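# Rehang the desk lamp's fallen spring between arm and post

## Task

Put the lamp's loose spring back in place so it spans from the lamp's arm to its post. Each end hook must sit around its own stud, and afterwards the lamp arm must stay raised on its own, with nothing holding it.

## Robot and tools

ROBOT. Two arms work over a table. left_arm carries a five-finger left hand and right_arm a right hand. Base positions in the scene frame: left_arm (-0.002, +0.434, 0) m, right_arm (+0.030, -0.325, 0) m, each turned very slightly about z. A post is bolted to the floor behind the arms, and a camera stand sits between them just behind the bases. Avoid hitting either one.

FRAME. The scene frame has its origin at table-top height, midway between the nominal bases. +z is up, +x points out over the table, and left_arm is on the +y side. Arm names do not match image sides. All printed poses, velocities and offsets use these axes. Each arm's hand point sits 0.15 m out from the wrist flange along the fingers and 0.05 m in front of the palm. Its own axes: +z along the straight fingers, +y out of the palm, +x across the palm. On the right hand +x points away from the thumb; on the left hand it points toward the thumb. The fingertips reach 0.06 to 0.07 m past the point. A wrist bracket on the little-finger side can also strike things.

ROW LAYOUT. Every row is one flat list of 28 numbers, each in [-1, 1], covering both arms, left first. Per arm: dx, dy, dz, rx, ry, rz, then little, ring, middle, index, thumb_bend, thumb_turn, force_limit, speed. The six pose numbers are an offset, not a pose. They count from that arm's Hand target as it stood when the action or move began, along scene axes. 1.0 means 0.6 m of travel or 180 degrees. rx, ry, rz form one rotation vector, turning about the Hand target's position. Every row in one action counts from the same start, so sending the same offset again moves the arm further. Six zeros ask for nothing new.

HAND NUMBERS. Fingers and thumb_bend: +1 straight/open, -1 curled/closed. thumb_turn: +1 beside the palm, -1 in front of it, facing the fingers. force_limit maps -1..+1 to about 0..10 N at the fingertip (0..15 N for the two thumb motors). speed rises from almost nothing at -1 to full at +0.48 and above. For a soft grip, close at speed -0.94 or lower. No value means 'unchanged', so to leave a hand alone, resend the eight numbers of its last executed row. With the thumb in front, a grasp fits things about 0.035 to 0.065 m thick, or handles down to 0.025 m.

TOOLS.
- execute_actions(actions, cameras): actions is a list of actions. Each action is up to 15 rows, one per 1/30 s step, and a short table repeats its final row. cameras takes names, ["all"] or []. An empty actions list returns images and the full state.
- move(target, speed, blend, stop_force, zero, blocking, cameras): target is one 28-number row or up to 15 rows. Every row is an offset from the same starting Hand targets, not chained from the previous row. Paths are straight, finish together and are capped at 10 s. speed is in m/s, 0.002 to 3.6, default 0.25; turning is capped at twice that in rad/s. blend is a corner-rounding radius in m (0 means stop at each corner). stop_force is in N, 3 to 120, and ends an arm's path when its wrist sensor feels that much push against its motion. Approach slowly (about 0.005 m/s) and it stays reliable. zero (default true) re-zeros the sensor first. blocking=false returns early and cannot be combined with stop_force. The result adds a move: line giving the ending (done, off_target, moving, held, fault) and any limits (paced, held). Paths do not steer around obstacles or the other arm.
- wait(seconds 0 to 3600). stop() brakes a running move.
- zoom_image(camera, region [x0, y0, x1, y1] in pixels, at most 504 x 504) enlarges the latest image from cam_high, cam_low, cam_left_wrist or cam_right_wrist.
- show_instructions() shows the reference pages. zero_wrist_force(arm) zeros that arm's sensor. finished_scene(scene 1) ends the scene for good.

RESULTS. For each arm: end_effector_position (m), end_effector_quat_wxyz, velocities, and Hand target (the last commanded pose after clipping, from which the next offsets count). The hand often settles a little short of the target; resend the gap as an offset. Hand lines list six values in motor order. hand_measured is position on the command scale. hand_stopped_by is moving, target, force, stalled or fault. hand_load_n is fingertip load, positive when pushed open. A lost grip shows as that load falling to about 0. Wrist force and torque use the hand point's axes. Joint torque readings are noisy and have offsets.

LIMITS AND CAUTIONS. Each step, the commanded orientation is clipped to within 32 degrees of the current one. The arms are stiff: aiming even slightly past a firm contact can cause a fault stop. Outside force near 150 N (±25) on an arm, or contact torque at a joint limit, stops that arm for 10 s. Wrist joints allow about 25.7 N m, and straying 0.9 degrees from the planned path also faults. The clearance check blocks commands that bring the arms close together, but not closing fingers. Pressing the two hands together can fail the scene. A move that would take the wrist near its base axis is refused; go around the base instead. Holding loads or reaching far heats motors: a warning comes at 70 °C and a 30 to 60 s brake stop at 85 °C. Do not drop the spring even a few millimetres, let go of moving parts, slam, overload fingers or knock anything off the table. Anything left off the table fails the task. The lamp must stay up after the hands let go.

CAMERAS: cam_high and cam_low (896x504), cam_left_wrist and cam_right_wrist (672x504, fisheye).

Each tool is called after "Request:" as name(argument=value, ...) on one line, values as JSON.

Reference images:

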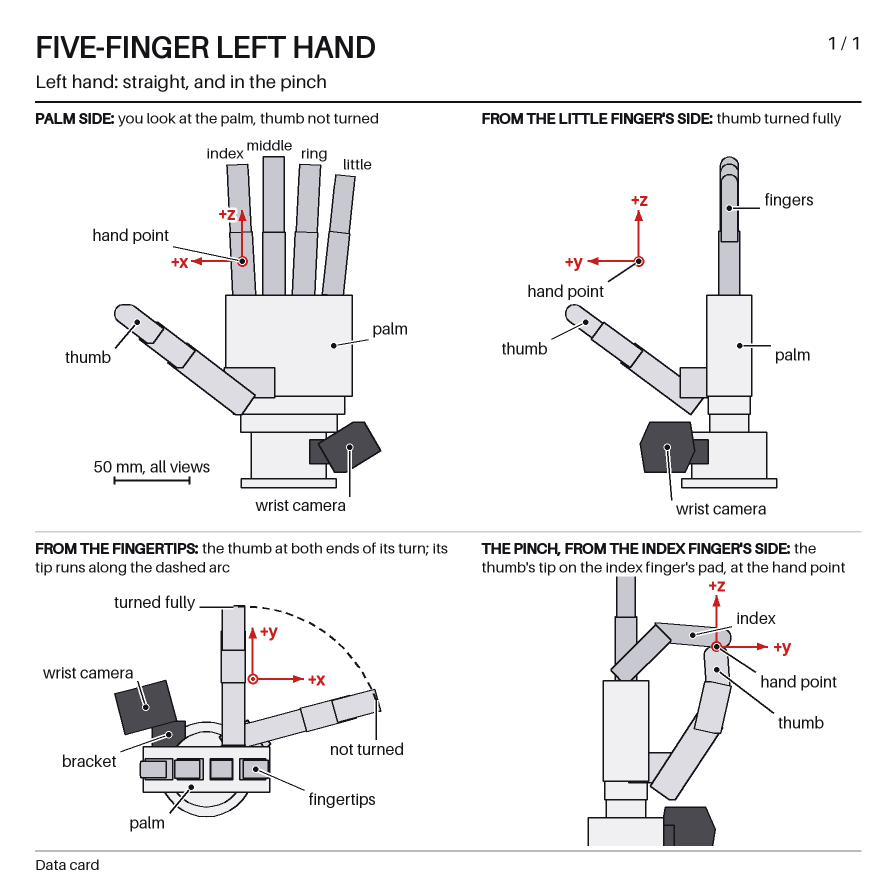

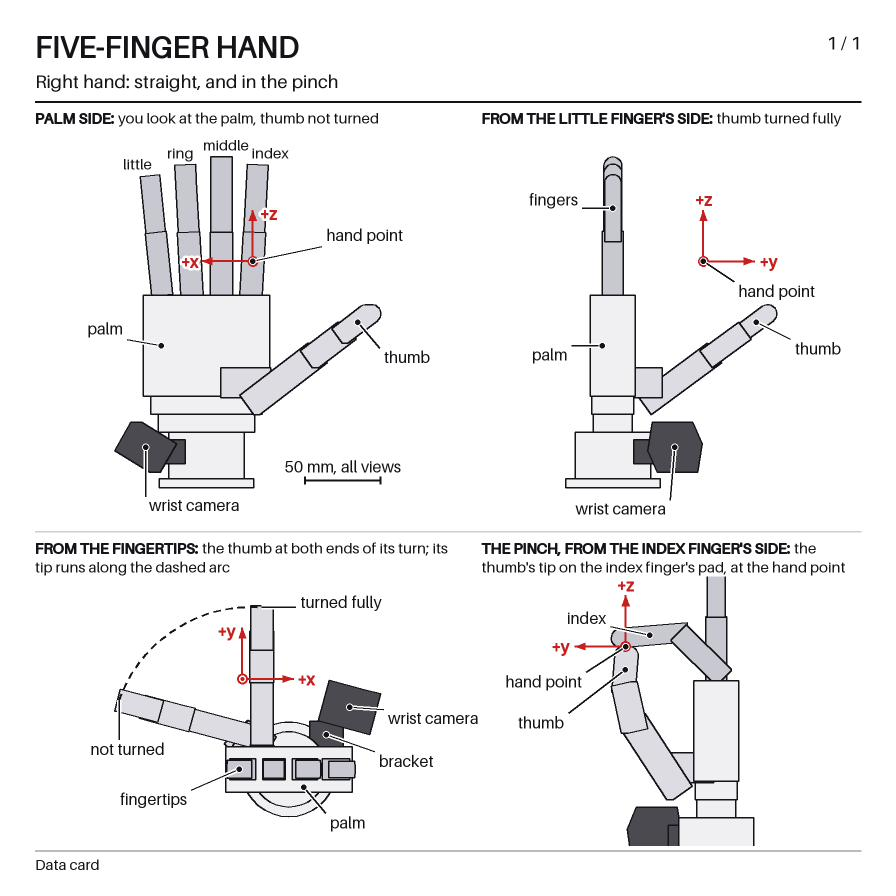

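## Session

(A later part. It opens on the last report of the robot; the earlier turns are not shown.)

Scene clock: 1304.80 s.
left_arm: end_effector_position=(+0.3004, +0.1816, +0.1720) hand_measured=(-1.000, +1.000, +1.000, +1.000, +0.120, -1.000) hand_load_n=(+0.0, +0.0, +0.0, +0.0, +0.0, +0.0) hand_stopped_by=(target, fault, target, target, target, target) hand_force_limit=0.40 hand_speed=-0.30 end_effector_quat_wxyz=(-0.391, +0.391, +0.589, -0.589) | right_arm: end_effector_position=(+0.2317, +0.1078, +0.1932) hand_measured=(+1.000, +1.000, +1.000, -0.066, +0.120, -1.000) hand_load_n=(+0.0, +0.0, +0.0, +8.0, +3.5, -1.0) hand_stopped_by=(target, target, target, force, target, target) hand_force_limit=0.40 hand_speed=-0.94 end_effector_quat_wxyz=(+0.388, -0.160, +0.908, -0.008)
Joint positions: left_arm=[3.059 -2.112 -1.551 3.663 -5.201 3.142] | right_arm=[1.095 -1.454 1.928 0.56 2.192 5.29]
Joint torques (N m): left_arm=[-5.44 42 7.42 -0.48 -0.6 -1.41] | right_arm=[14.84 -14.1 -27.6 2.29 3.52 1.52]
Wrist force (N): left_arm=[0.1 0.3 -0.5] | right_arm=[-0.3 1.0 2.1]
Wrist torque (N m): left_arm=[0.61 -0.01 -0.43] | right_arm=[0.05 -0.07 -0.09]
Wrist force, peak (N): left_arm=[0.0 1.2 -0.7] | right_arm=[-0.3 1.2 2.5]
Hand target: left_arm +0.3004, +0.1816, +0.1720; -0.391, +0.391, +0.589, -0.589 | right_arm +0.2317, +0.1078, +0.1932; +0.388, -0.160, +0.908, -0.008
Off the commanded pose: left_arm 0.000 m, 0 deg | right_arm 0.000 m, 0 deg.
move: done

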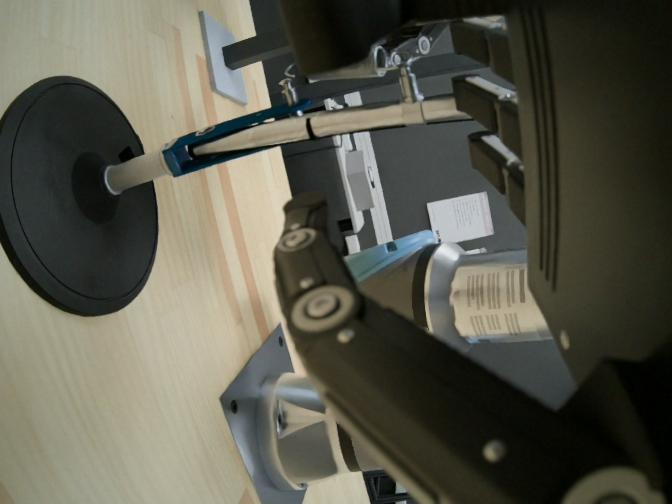

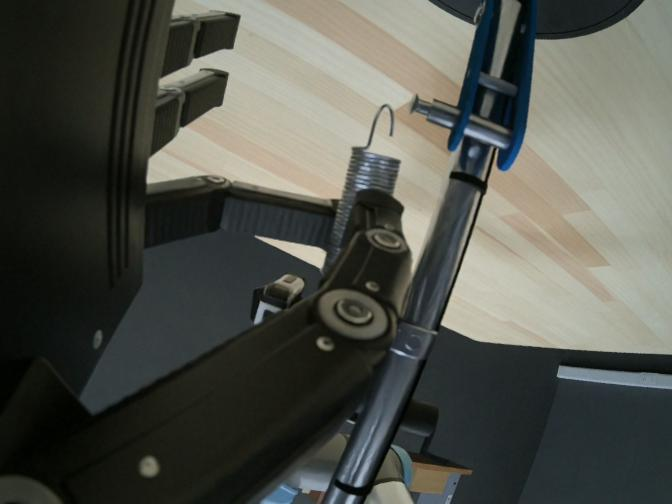

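Request:
move(target=[0,0,0,0,0,0,-1,1,1,1,0.12,-1,0.4,-0.3,0.0026,-0.0061,0,0,0,0,1,1,1,-0.5,0.12,-1,0.4,-0.94], speed=0.02, cameras=["cam_left_wrist", "cam_right_wrist"])

Request:
zoom_image(camera="cam_left_wrist", region=[380, 20, 430, 70])

Request:
zoom_image(camera="cam_left_wrist", region=[245, 30, 315, 100])

Request:
zoom_image(camera="cam_right_wrist", region=[340, 80, 440, 160])

Scene clock: 1311.97 s.
left_arm: end_effector_position=(+0.3004, +0.1816, +0.1720) hand_measured=(-1.000, +1.000, +1.000, +1.000, +0.120, -1.000) hand_load_n=(+0.0, -0.5, +0.0, +0.0, +0.0, +0.0) hand_stopped_by=(target, fault, target, target, target, target) hand_force_limit=0.40 hand_speed=-0.30 end_effector_quat_wxyz=(-0.391, +0.391, +0.589, -0.589) | right_arm: end_effector_position=(+0.2332, +0.1043, +0.1932) hand_measured=(+1.000, +1.000, +1.000, -0.066, +0.120, -1.000) hand_load_n=(+0.0, +0.0, +0.0, +8.0, +3.0, -1.0) hand_stopped_by=(target, target, target, force, target, target) hand_force_limit=0.40 hand_speed=-0.94 end_effector_quat_wxyz=(+0.388, -0.160, +0.908, -0.008)
Joint positions: left_arm=[3.059 -2.112 -1.551 3.663 -5.201 3.142] | right_arm=[1.085 -1.464 1.938 0.554 2.187 5.279]
Joint torques (N m): left_arm=[-5.51 42.14 6.94 -0.51 -0.56 -1.4] | right_arm=[-13.83 -30.38 -5.87 0.31 -1.63 -1.7]
Wrist force (N): left_arm=[-0.1 0.7 -0.3] | right_arm=[-0.4 1.0 2.1]
Wrist torque (N m): left_arm=[0.61 0.02 -0.45] | right_arm=[0.06 -0.04 0.03]
Wrist force, peak (N): left_arm=[0.4 1.2 -0.6] | right_arm=[-0.4 0.8 2.7]
Hand target: left_arm +0.3004, +0.1816, +0.1720; -0.391, +0.391, +0.589, -0.589 | right_arm +0.2333, +0.1042, +0.1932; +0.388, -0.160, +0.908, -0.008
Off the commanded pose: left_arm 0.000 m, 0 deg | right_arm 0.000 m, 0 deg.
move: done

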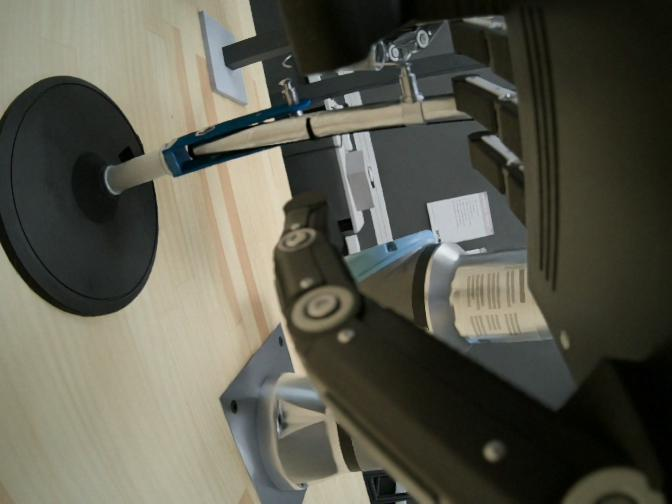

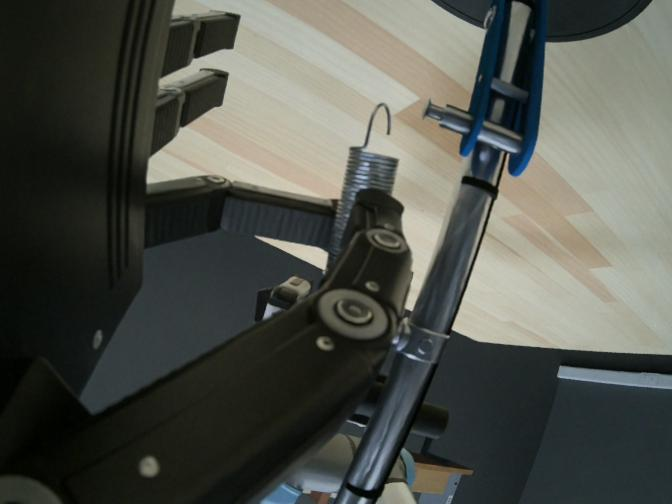

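Scaled by 10.080 from the camera's image (finer frame: 960x720).

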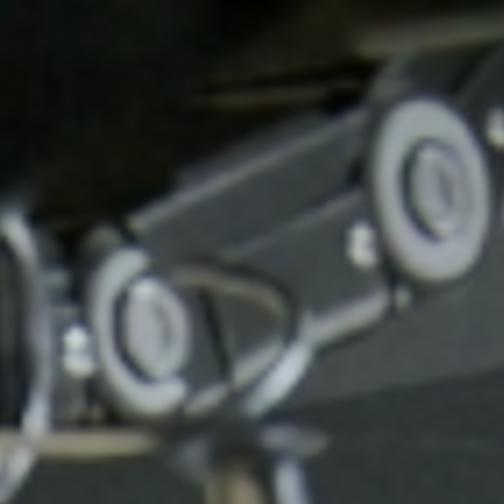

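Scaled by 7.200 from the camera's image (finer frame: 960x720).

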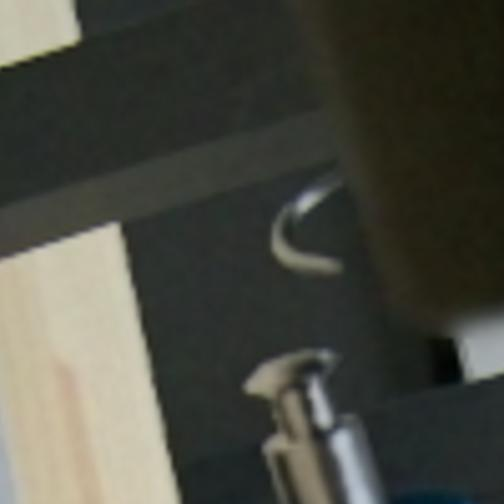

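Scaled by 5.040 from the camera's image (finer frame: 960x720).

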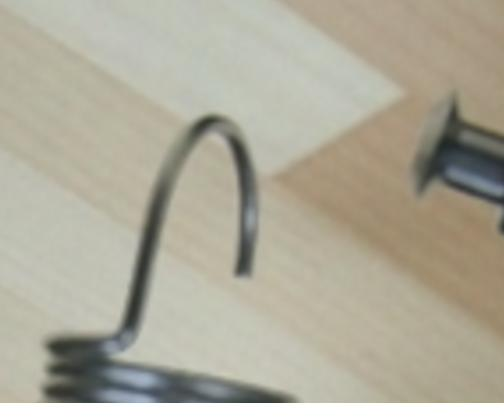

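Request:
move(target=[0,0,0,0,0,0,-1,1,1,1,0.12,-1,0.4,-0.3,0.0053,0.0022,-0.0009,-0.0081,0.0192,0,1,1,1,-0.5,0.12,-1,0.4,-0.94], speed=0.02, cameras=["cam_left_wrist", "cam_right_wrist"])

Request:
zoom_image(camera="cam_left_wrist", region=[380, 20, 430, 70])

Request:
zoom_image(camera="cam_left_wrist", region=[245, 30, 315, 100])

Request:
zoom_image(camera="cam_right_wrist", region=[340, 80, 440, 160])

Scene clock: 1335.60 s.
left_arm: end_effector_position=(+0.3004, +0.1816, +0.1720) hand_measured=(-1.000, +1.000, +1.000, +1.000, +0.120, -1.000) hand_load_n=(+0.0, +0.0, +0.0, +0.0, +0.0, +0.0) hand_stopped_by=(target, fault, target, target, target, target) hand_force_limit=0.40 hand_speed=-0.30 end_effector_quat_wxyz=(-0.391, +0.391, +0.589, -0.589) | right_arm: end_effector_position=(+0.2364, +0.1055, +0.1927) hand_measured=(+1.000, +1.000, +1.000, -0.066, +0.120, -1.000) hand_load_n=(+0.0, +0.0, +0.0, +8.0, +3.0, -1.0) hand_stopped_by=(target, target, target, force, target, target) hand_force_limit=0.40 hand_speed=-0.94 end_effector_quat_wxyz=(+0.358, -0.165, +0.919, -0.015)
Joint positions: left_arm=[3.059 -2.112 -1.551 3.663 -5.201 3.142] | right_arm=[1.056 -1.452 1.901 0.626 2.137 5.273]
Joint torques (N m): left_arm=[-5.98 42.03 7.32 -0.51 -0.57 -1.41] | right_arm=[-14.91 -14.76 -26.69 2.03 -1.56 -1.62]
Wrist force (N): left_arm=[-0.2 0.8 -0.5] | right_arm=[-0.4 1.1 2.3]
Wrist torque (N m): left_arm=[0.66 0.03 -0.46] | right_arm=[0.05 -0.05 0.05]
Wrist force, peak (N): left_arm=[-0.2 0.9 -0.9] | right_arm=[-0.4 1.1 2.6]
Hand target: left_arm +0.3004, +0.1816, +0.1720; -0.391, +0.391, +0.589, -0.589 | right_arm +0.2365, +0.1055, +0.1927; +0.358, -0.165, +0.919, -0.015
Off the commanded pose: left_arm 0.000 m, 0 deg | right_arm 0.000 m, 0 deg.
move: done

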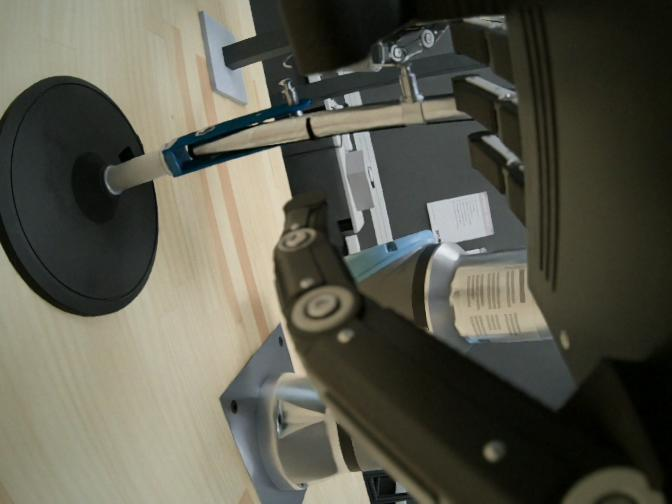

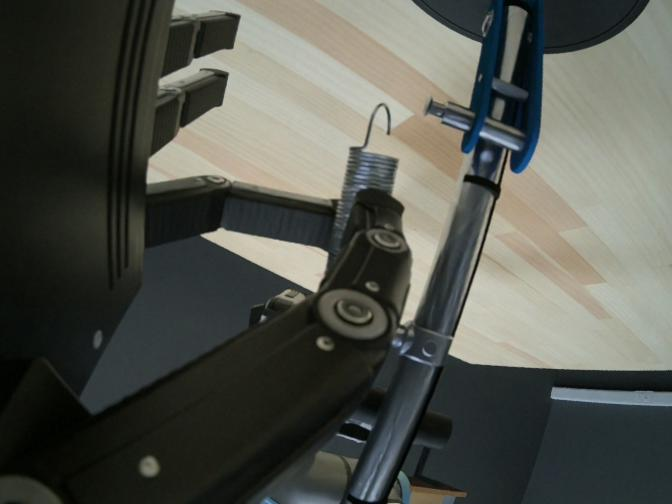

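Scaled by 10.080 from the camera's image (finer frame: 960x720).

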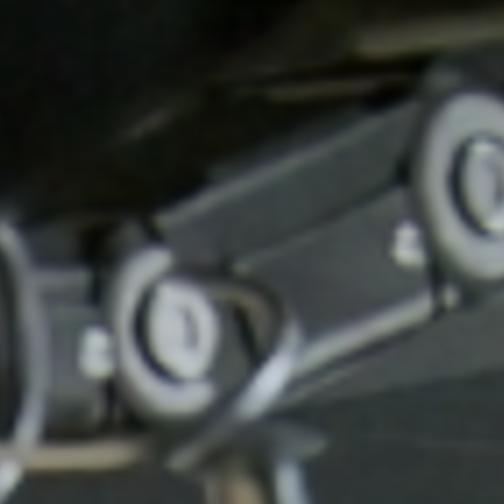

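Scaled by 7.200 from the camera's image (finer frame: 960x720).

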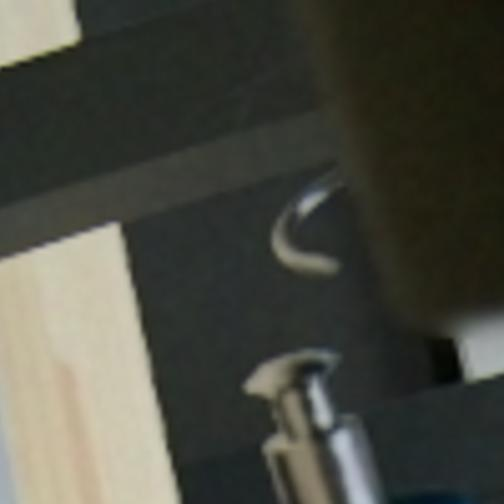

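Scaled by 5.040 from the camera's image (finer frame: 960x720).

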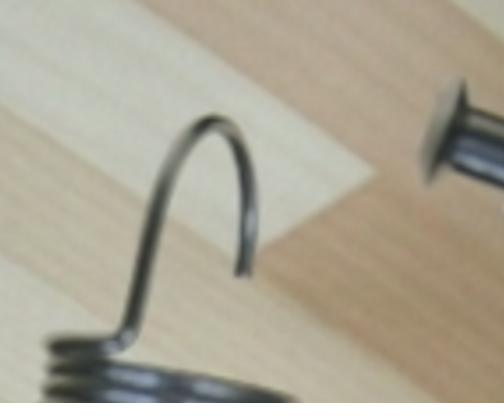

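Request:
move(target=[[0,0,0,0,0,0,-1,1,1,1,0.12,-1,0.4,-0.3,0.001,0.0004,0.0023,0,0,0,1,1,1,-0.5,0.12,-1,0.4,-0.94],[0,0,0,0,0,0,-1,1,1,1,0.12,-1,0.4,-0.3,-0.0016,0.0065,0.0023,0,0,0,1,1,1,-0.5,0.12,-1,0.4,-0.94]], speed=0.01, stop_force=3, cameras=["cam_left_wrist", "cam_right_wrist"])

Request:
zoom_image(camera="cam_left_wrist", region=[380, 20, 430, 70])

Request:
zoom_image(camera="cam_left_wrist", region=[245, 30, 315, 100])

Request:
zoom_image(camera="cam_right_wrist", region=[340, 80, 440, 160])

Scene clock: 1341.70 s.
left_arm: end_effector_position=(+0.3004, +0.1816, +0.1720) hand_measured=(-1.000, +1.000, +1.000, +1.000, +0.120, -1.000) hand_load_n=(+0.0, +0.0, +0.0, +0.0, +0.0, +0.0) hand_stopped_by=(target, fault, target, target, target, target) hand_force_limit=0.40 hand_speed=-0.30 end_effector_quat_wxyz=(-0.391, +0.391, +0.589, -0.589) | right_arm: end_effector_position=(+0.2355, +0.1094, +0.1940) hand_measured=(+1.000, +1.000, +1.000, -0.066, +0.120, -1.000) hand_load_n=(+0.0, +0.0, +0.0, +7.5, +3.0, -1.0) hand_stopped_by=(target, target, target, force, target, target) hand_force_limit=0.40 hand_speed=-0.94 end_effector_quat_wxyz=(+0.358, -0.165, +0.919, -0.015)
Joint positions: left_arm=[3.059 -2.112 -1.551 3.663 -5.201 3.142] | right_arm=[1.064 -1.443 1.888 0.635 2.141 5.282]
Joint torques (N m): left_arm=[-5.53 42.01 7.51 -0.43 -0.59 -1.46] | right_arm=[13.76 -15.67 -26.69 2.59 3.4 1.79]
Wrist force (N): left_arm=[0.1 0.2 -0.5] | right_arm=[-0.4 1.1 2.3]
Wrist torque (N m): left_arm=[0.58 -0.01 -0.43] | right_arm=[0.05 -0.05 -0.09]
Wrist force, peak (N): left_arm=[0.0 1.3 -0.6] | right_arm=[-0.6 1.2 2.6]
Hand target: left_arm +0.3004, +0.1816, +0.1720; -0.391, +0.391, +0.589, -0.589 | right_arm +0.2355, +0.1094, +0.1940; +0.358, -0.165, +0.919, -0.015
Off the commanded pose: left_arm 0.000 m, 0 deg | right_arm 0.000 m, 0 deg.
move: done

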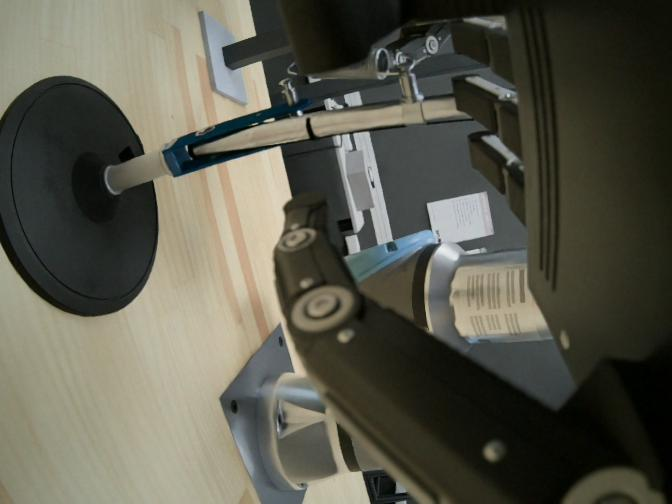

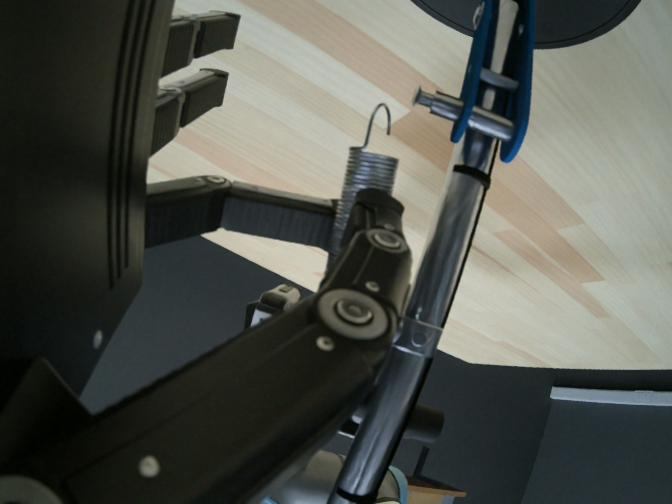

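Scaled by 10.080 from the camera's image (finer frame: 960x720).

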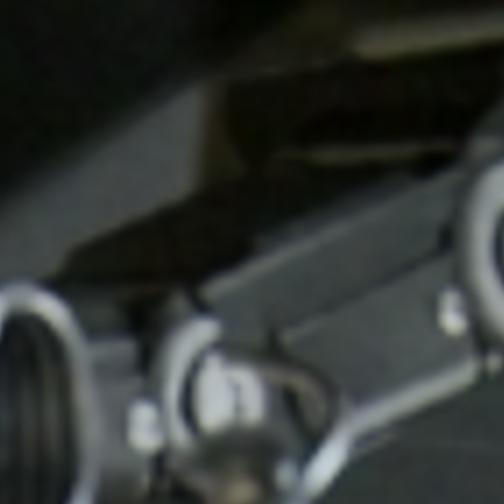

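Scaled by 7.200 from the camera's image (finer frame: 960x720).

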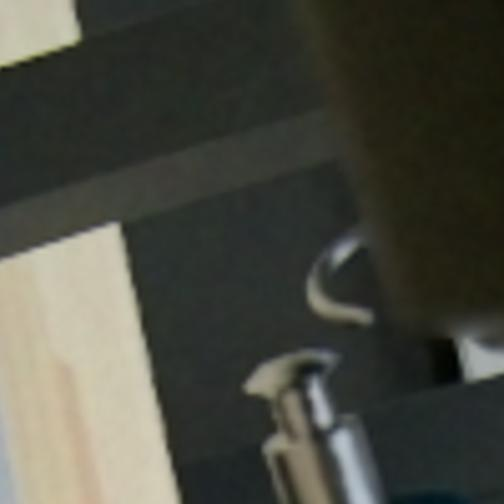

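Scaled by 5.040 from the camera's image (finer frame: 960x720).

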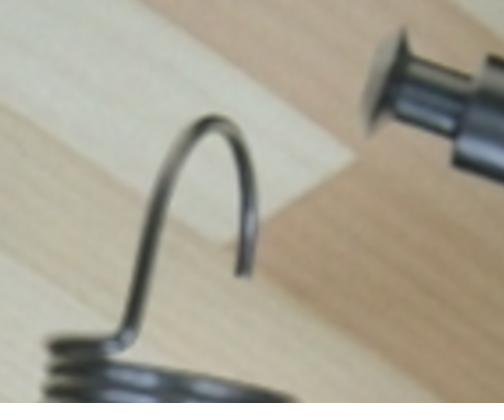

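Request:
zoom_image(camera="cam_left_wrist", region=[380, 40, 430, 90])

Scaled by 10.080 from the camera's image (finer frame: 960x720).

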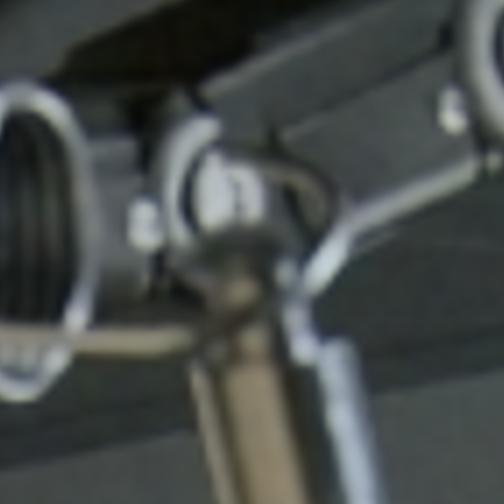

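Request:
move(target=[0,0,0,0,0,0,-1,1,1,1,0.12,-1,0.4,-0.3,-0.00195,0.0046,0,0,0,0,1,1,1,-0.5,0.12,-1,0.4,-0.94], speed=0.01, stop_force=3, cameras=["cam_left_wrist", "cam_right_wrist"])

Request:
zoom_image(camera="cam_left_wrist", region=[380, 40, 430, 90])

Request:
zoom_image(camera="cam_left_wrist", region=[245, 30, 315, 100])

Request:
zoom_image(camera="cam_right_wrist", region=[340, 80, 440, 160])

Scene clock: 1356.97 s.
left_arm: end_effector_position=(+0.3004, +0.1816, +0.1720) hand_measured=(-1.000, +1.000, +1.000, +1.000, +0.120, -1.000) hand_load_n=(+0.0, +0.0, +0.0, +0.0, +0.0, +0.0) hand_stopped_by=(target, fault, target, target, target, target) hand_force_limit=0.40 hand_speed=-0.30 end_effector_quat_wxyz=(-0.391, +0.391, +0.589, -0.589) | right_arm: end_effector_position=(+0.2343, +0.1122, +0.1940) hand_measured=(+1.000, +1.000, +1.000, -0.066, +0.120, -1.000) hand_load_n=(+0.0, +0.0, +0.0, +8.0, +3.0, -1.0) hand_stopped_by=(target, target, target, force, target, target) hand_force_limit=0.40 hand_speed=-0.94 end_effector_quat_wxyz=(+0.358, -0.165, +0.919, -0.015)
Joint positions: left_arm=[3.059 -2.112 -1.551 3.663 -5.201 3.142] | right_arm=[1.072 -1.436 1.881 0.64 2.144 5.29]
Joint torques (N m): left_arm=[-6.12 42.41 7.36 -0.49 -0.53 -1.43] | right_arm=[14.62 -16.38 -25.71 2.57 3.46 1.58]
Wrist force (N): left_arm=[0.2 0.7 -0.5] | right_arm=[-0.5 1.1 2.5]
Wrist torque (N m): left_arm=[0.60 -0.02 -0.43] | right_arm=[0.03 -0.05 -0.10]
Wrist force, peak (N): left_arm=[0.7 1.0 -0.6] | right_arm=[-0.3 1.2 2.6]
Hand target: left_arm +0.3004, +0.1816, +0.1720; -0.391, +0.391, +0.589, -0.589 | right_arm +0.2343, +0.1122, +0.1940; +0.358, -0.165, +0.919, -0.015
Off the commanded pose: left_arm 0.000 m, 0 deg | right_arm 0.000 m, 0 deg.
move: done

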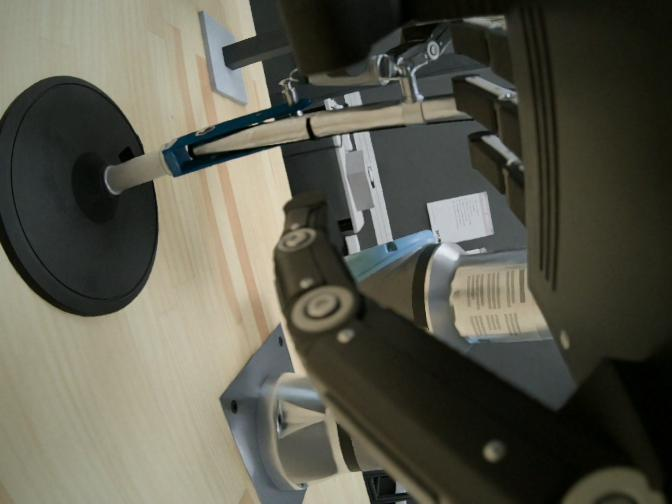

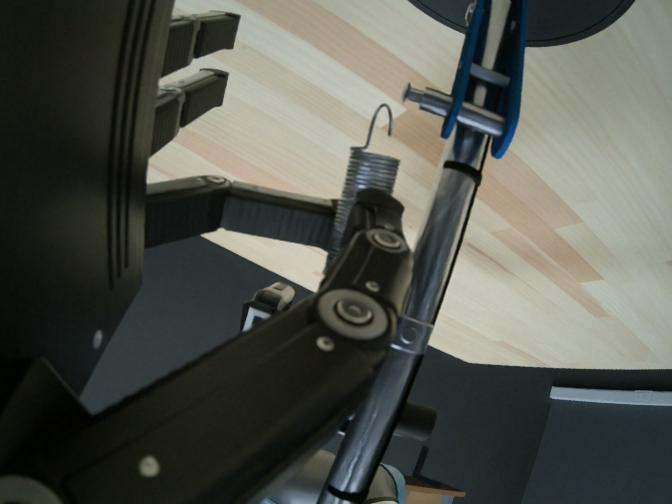

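Scaled by 10.080 from the camera's image (finer frame: 960x720).

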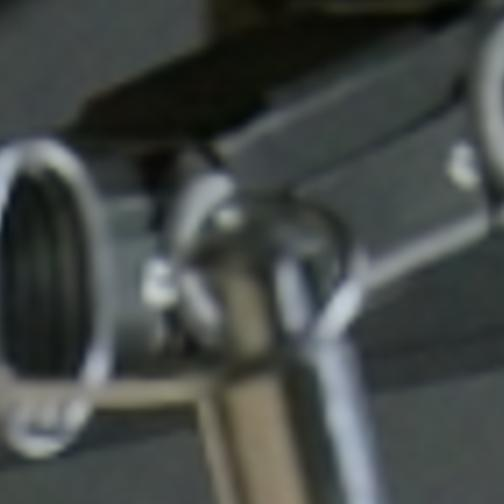

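Scaled by 7.200 from the camera's image (finer frame: 960x720).

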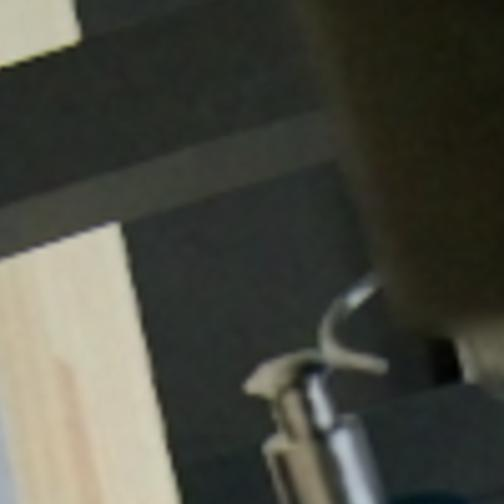

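Scaled by 5.040 from the camera's image (finer frame: 960x720).

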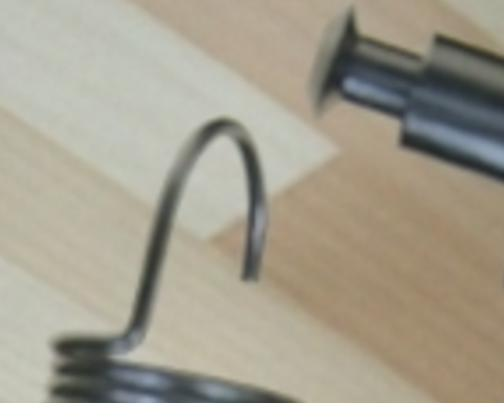

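Request:
zoom_image(camera="cam_right_wrist", region=[365, 95, 405, 145])

Request:
move(target=[0,0,0,0,0,0,-1,1,1,1,0.12,-1,0.4,-0.3,0.00154,0.00065,0,0,0,0,1,1,1,-0.5,0.12,-1,0.4,-0.94], speed=0.01, stop_force=3, cameras=["cam_left_wrist", "cam_right_wrist"])

Request:
zoom_image(camera="cam_right_wrist", region=[365, 95, 405, 145])

Request:
zoom_image(camera="cam_left_wrist", region=[380, 40, 430, 90])

Scaled by 10.080 from the camera's image (finer frame: 960x720).

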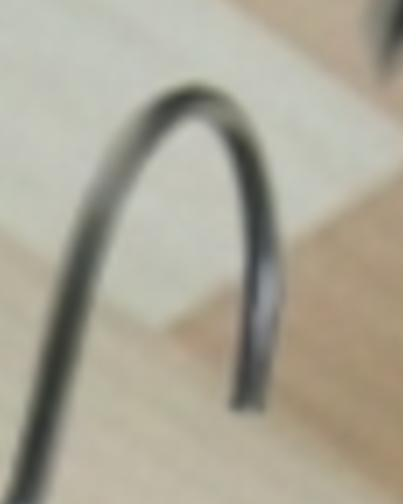

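Scene clock: 1379.43 s.
left_arm: end_effector_position=(+0.3004, +0.1816, +0.1720) hand_measured=(-1.000, +1.000, +1.000, +1.000, +0.120, -1.000) hand_load_n=(+0.0, +0.0, +0.0, +0.0, +0.0, +0.0) hand_stopped_by=(target, fault, target, target, target, target) hand_force_limit=0.40 hand_speed=-0.30 end_effector_quat_wxyz=(-0.391, +0.391, +0.589, -0.589) | right_arm: end_effector_position=(+0.2353, +0.1125, +0.1940) hand_measured=(+1.000, +1.000, +1.000, -0.066, +0.120, -1.000) hand_load_n=(+0.0, +0.0, +0.0, +7.5, +3.5, -1.0) hand_stopped_by=(target, target, target, force, target, target) hand_force_limit=0.40 hand_speed=-0.94 end_effector_quat_wxyz=(+0.358, -0.165, +0.919, -0.015)
Joint positions: left_arm=[3.059 -2.112 -1.551 3.663 -5.201 3.142] | right_arm=[1.07 -1.435 1.879 0.639 2.143 5.288]
Joint torques (N m): left_arm=[-5.5 42.2 7.24 -0.52 -0.63 -1.38] | right_arm=[-14.15 -15.73 -26.09 0.28 -1.74 -1.68]
Wrist force (N): left_arm=[0.4 1.0 -0.2] | right_arm=[-0.4 0.9 2.1]
Wrist torque (N m): left_arm=[0.61 -0.03 -0.43] | right_arm=[0.05 -0.04 0.04]
Wrist force, peak (N): left_arm=[0.2 1.2 -0.4] | right_arm=[-0.3 1.1 2.6]
Hand target: left_arm +0.3004, +0.1816, +0.1720; -0.391, +0.391, +0.589, -0.589 | right_arm +0.2353, +0.1125, +0.1940; +0.358, -0.165, +0.919, -0.015
Off the commanded pose: left_arm 0.000 m, 0 deg | right_arm 0.000 m, 0 deg.
move: done

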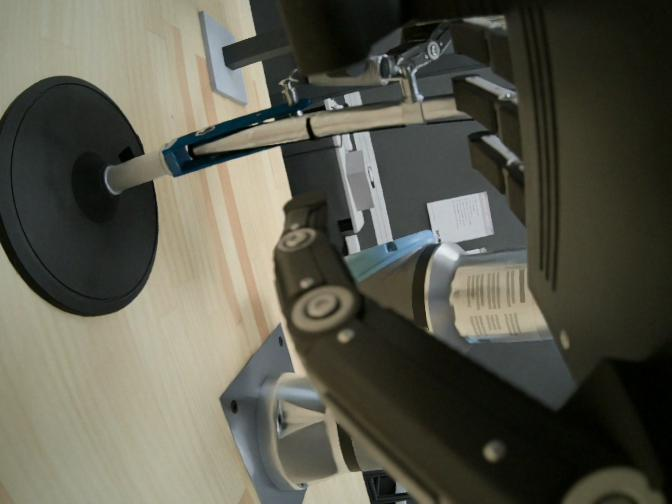

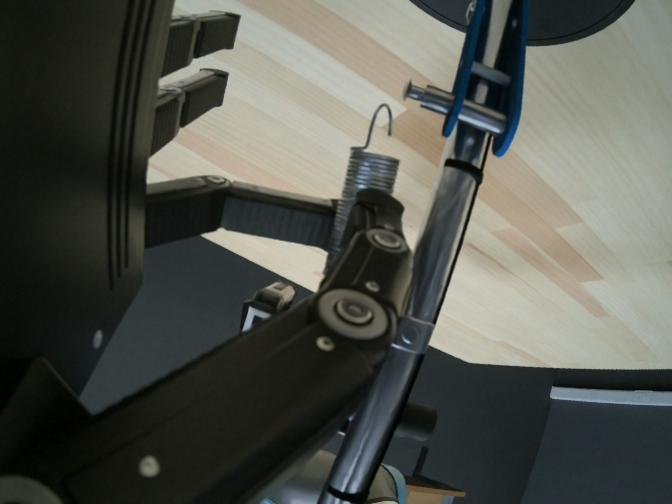

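Scaled by 10.080 from the camera's image (finer frame: 960x720).

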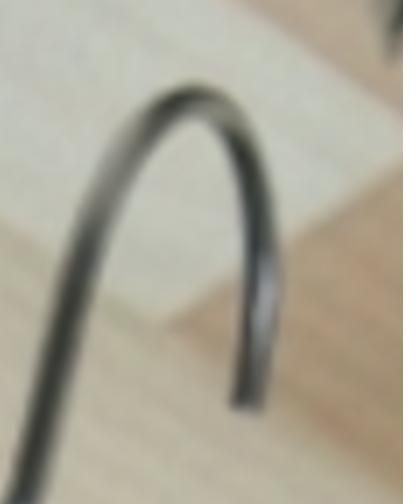

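Scaled by 10.080 from the camera's image (finer frame: 960x720).

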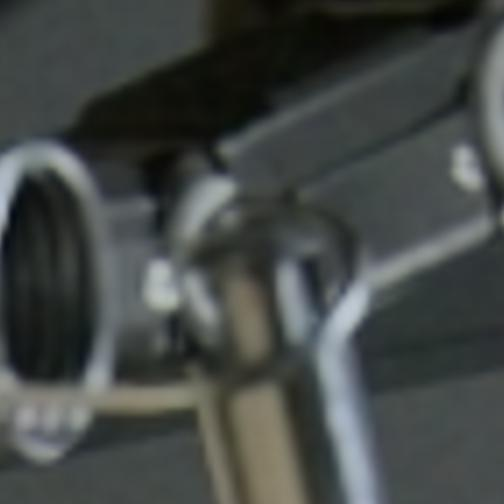

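Request:
move(target=[0,0,0,0,0,0,-1,1,1,1,0.12,-1,0.4,-0.3,-0.00065,0.00154,0,0,0,0,1,1,1,-0.5,0.12,-1,0.4,-0.94], speed=0.01, stop_force=3, cameras=["cam_left_wrist", "cam_right_wrist"])

Request:
zoom_image(camera="cam_right_wrist", region=[365, 95, 405, 145])

Request:
zoom_image(camera="cam_left_wrist", region=[380, 40, 430, 90])

Request:
zoom_image(camera="cam_left_wrist", region=[245, 30, 315, 100])

Scene clock: 1387.10 s.
left_arm: end_effector_position=(+0.3004, +0.1816, +0.1720) hand_measured=(-1.000, +1.000, +1.000, +1.000, +0.120, -1.000) hand_load_n=(+0.0, +0.0, +0.0, +0.0, +0.0, +0.5) hand_stopped_by=(target, fault, target, target, target, target) hand_force_limit=0.40 hand_speed=-0.30 end_effector_quat_wxyz=(-0.391, +0.391, +0.589, -0.589) | right_arm: end_effector_position=(+0.2349, +0.1135, +0.1940) hand_measured=(+1.000, +1.000, +1.000, -0.066, +0.120, -1.000) hand_load_n=(+0.0, +0.0, +0.0, +8.0, +3.0, -1.0) hand_stopped_by=(target, target, target, force, target, target) hand_force_limit=0.40 hand_speed=-0.94 end_effector_quat_wxyz=(+0.358, -0.165, +0.919, -0.015)
Joint positions: left_arm=[3.059 -2.112 -1.551 3.663 -5.201 3.142] | right_arm=[1.072 -1.433 1.877 0.64 2.144 5.29]
Joint torques (N m): left_arm=[-5.91 42 7.47 -0.47 -0.61 -1.38] | right_arm=[13.82 -16.68 -25.43 2.58 3.48 1.69]
Wrist force (N): left_arm=[0.3 0.3 -0.4] | right_arm=[-0.5 0.9 2.3]
Wrist torque (N m): left_arm=[0.60 -0.05 -0.42] | right_arm=[0.03 -0.04 -0.10]
Wrist force, peak (N): left_arm=[0.2 1.3 -0.5] | right_arm=[-0.4 0.8 2.8]
Hand target: left_arm +0.3004, +0.1816, +0.1720; -0.391, +0.391, +0.589, -0.589 | right_arm +0.2349, +0.1135, +0.1940; +0.358, -0.165, +0.919, -0.015
Off the commanded pose: left_arm 0.000 m, 0 deg | right_arm 0.000 m, 0 deg.
move: done

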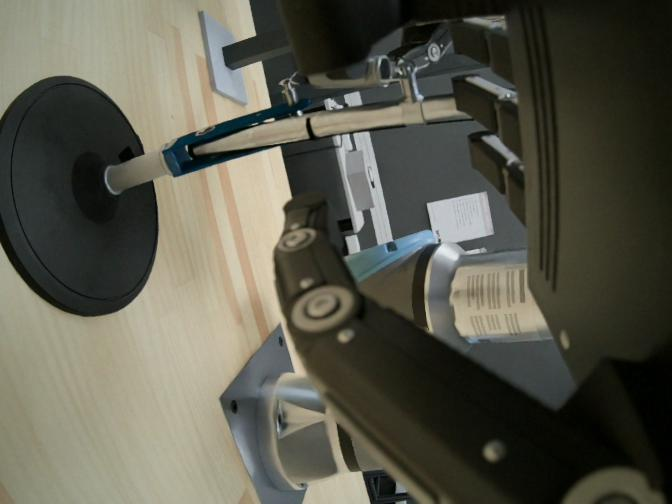

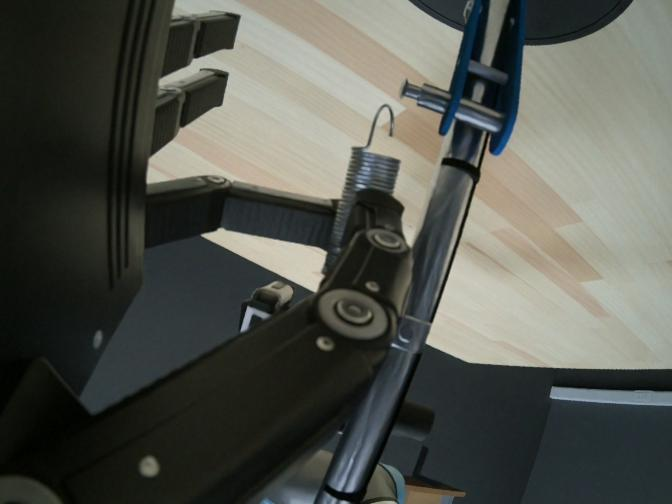

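Scaled by 10.080 from the camera's image (finer frame: 960x720).

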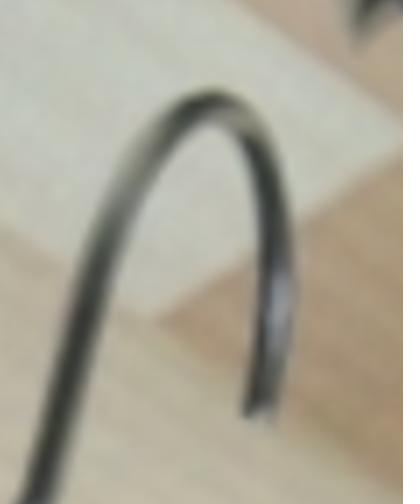

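Scaled by 10.080 from the camera's image (finer frame: 960x720).

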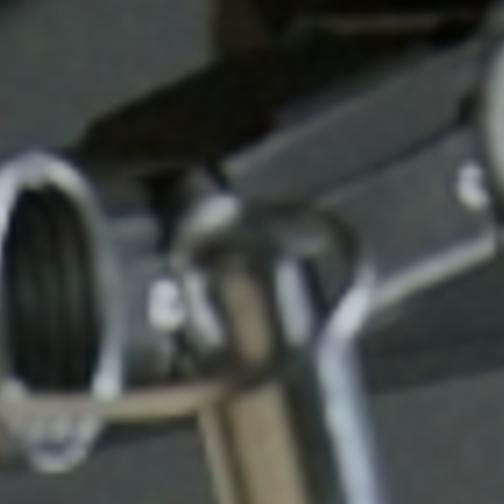

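Scaled by 7.200 from the camera's image (finer frame: 960x720).

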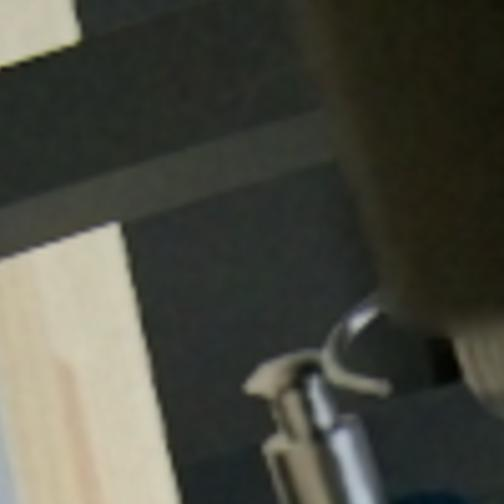

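Request:
move(target=[[0,0,0,0,0,0,-1,1,1,1,0.12,-1,0.4,-0.3,0.0062,-0.0147,0,0,0,0,1,1,1,-0.5,0.12,-1,0.4,-0.94],[0,0,0,0,0,0,-1,1,1,1,0.12,-1,0.4,-0.3,0.0057,-0.0178,0.0013,-0.0345,-0.0253,-0.0716,1,1,1,-0.5,0.12,-1,0.4,-0.94]], speed=0.03, cameras=["cam_left_wrist", "cam_right_wrist"])

Request:
zoom_image(camera="cam_left_wrist", region=[380, 20, 430, 70])

Request:
zoom_image(camera="cam_left_wrist", region=[245, 30, 315, 100])

Request:
zoom_image(camera="cam_right_wrist", region=[340, 80, 440, 160])

Scene clock: 1405.00 s.
left_arm: end_effector_position=(+0.3004, +0.1816, +0.1720) hand_measured=(-1.000, +1.000, +1.000, +1.000, +0.120, -1.000) hand_load_n=(+0.0, +0.0, +0.0, +0.0, +0.0, +0.0) hand_stopped_by=(target, fault, target, target, target, target) hand_force_limit=0.40 hand_speed=-0.30 end_effector_quat_wxyz=(-0.391, +0.391, +0.589, -0.589) | right_arm: end_effector_position=(+0.2383, +0.1028, +0.1948) hand_measured=(+1.000, +1.000, +1.000, -0.066, +0.120, -1.000) hand_load_n=(+0.0, -0.5, +0.0, +7.5, +3.5, -1.0) hand_stopped_by=(target, target, target, force, target, target) hand_force_limit=0.40 hand_speed=-0.94 end_effector_quat_wxyz=(+0.381, -0.080, +0.914, -0.111)
Joint positions: left_arm=[3.059 -2.112 -1.551 3.663 -5.201 3.142] | right_arm=[1.192 -1.261 1.762 0.888 2.372 5.662]
Joint torques (N m): left_arm=[-6.07 42.59 7.38 -0.38 -0.53 -1.43] | right_arm=[14.33 -22.12 -24.46 3.42 3.81 1.63]
Wrist force (N): left_arm=[-0.1 0.5 -0.4] | right_arm=[-0.8 0.7 2.4]
Wrist torque (N m): left_arm=[0.60 0.02 -0.45] | right_arm=[-0.02 -0.04 -0.15]
Wrist force, peak (N): left_arm=[0.2 1.3 -0.6] | right_arm=[-0.4 1.0 2.7]
Hand target: left_arm +0.3004, +0.1816, +0.1720; -0.391, +0.391, +0.589, -0.589 | right_arm +0.2383, +0.1028, +0.1948; +0.381, -0.080, +0.914, -0.111
Off the commanded pose: left_arm 0.000 m, 0 deg | right_arm 0.000 m, 0 deg.
move: done

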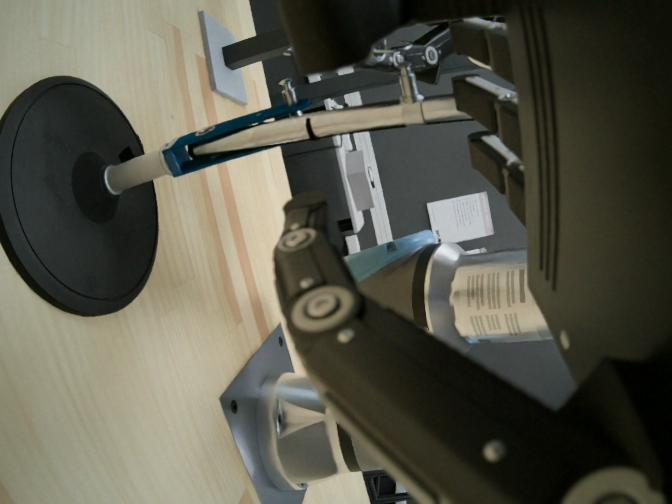

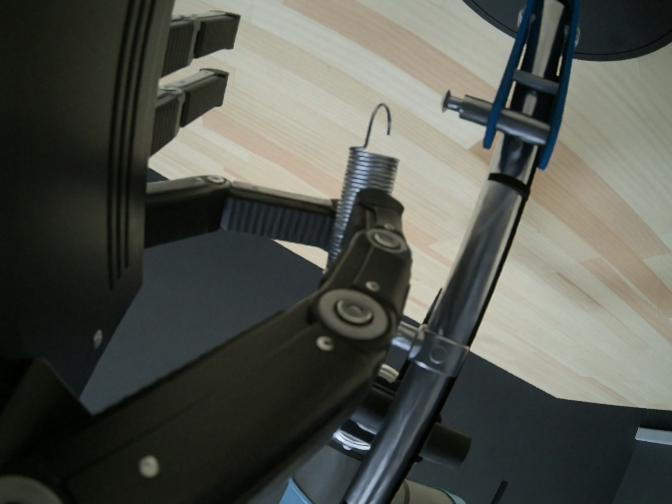

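Scaled by 10.080 from the camera's image (finer frame: 960x720).

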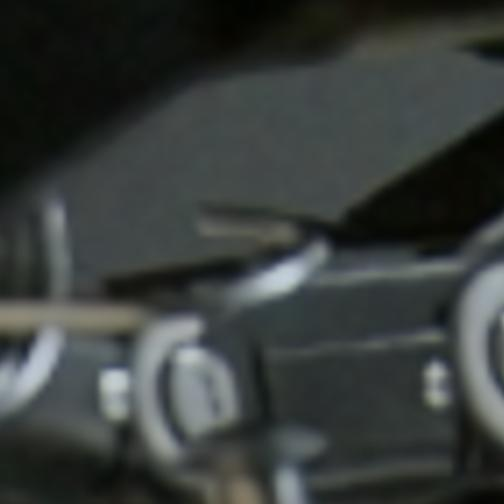

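Scaled by 7.200 from the camera's image (finer frame: 960x720).

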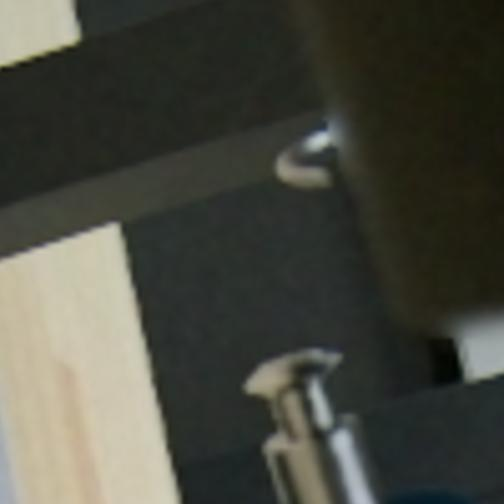

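Scaled by 5.040 from the camera's image (finer frame: 960x720).

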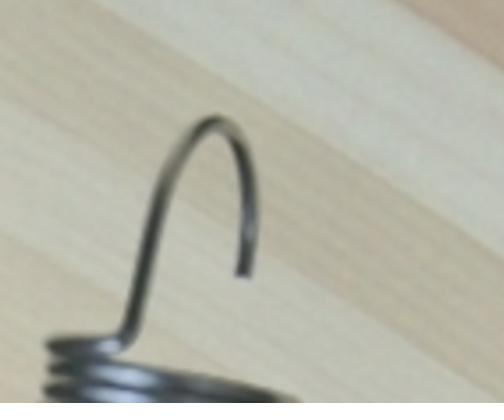

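Request:
zoom_image(camera="cam_right_wrist", region=[370, 60, 490, 160])

Scaled by 4.200 from the camera's image (finer frame: 960x720).

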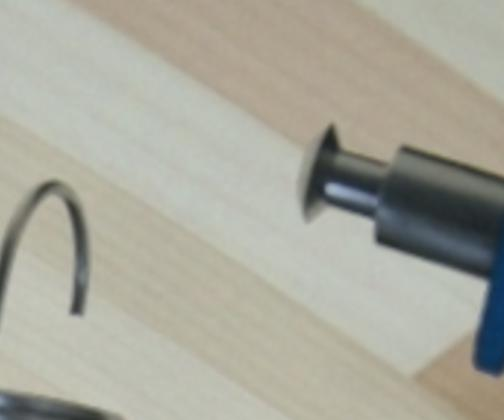

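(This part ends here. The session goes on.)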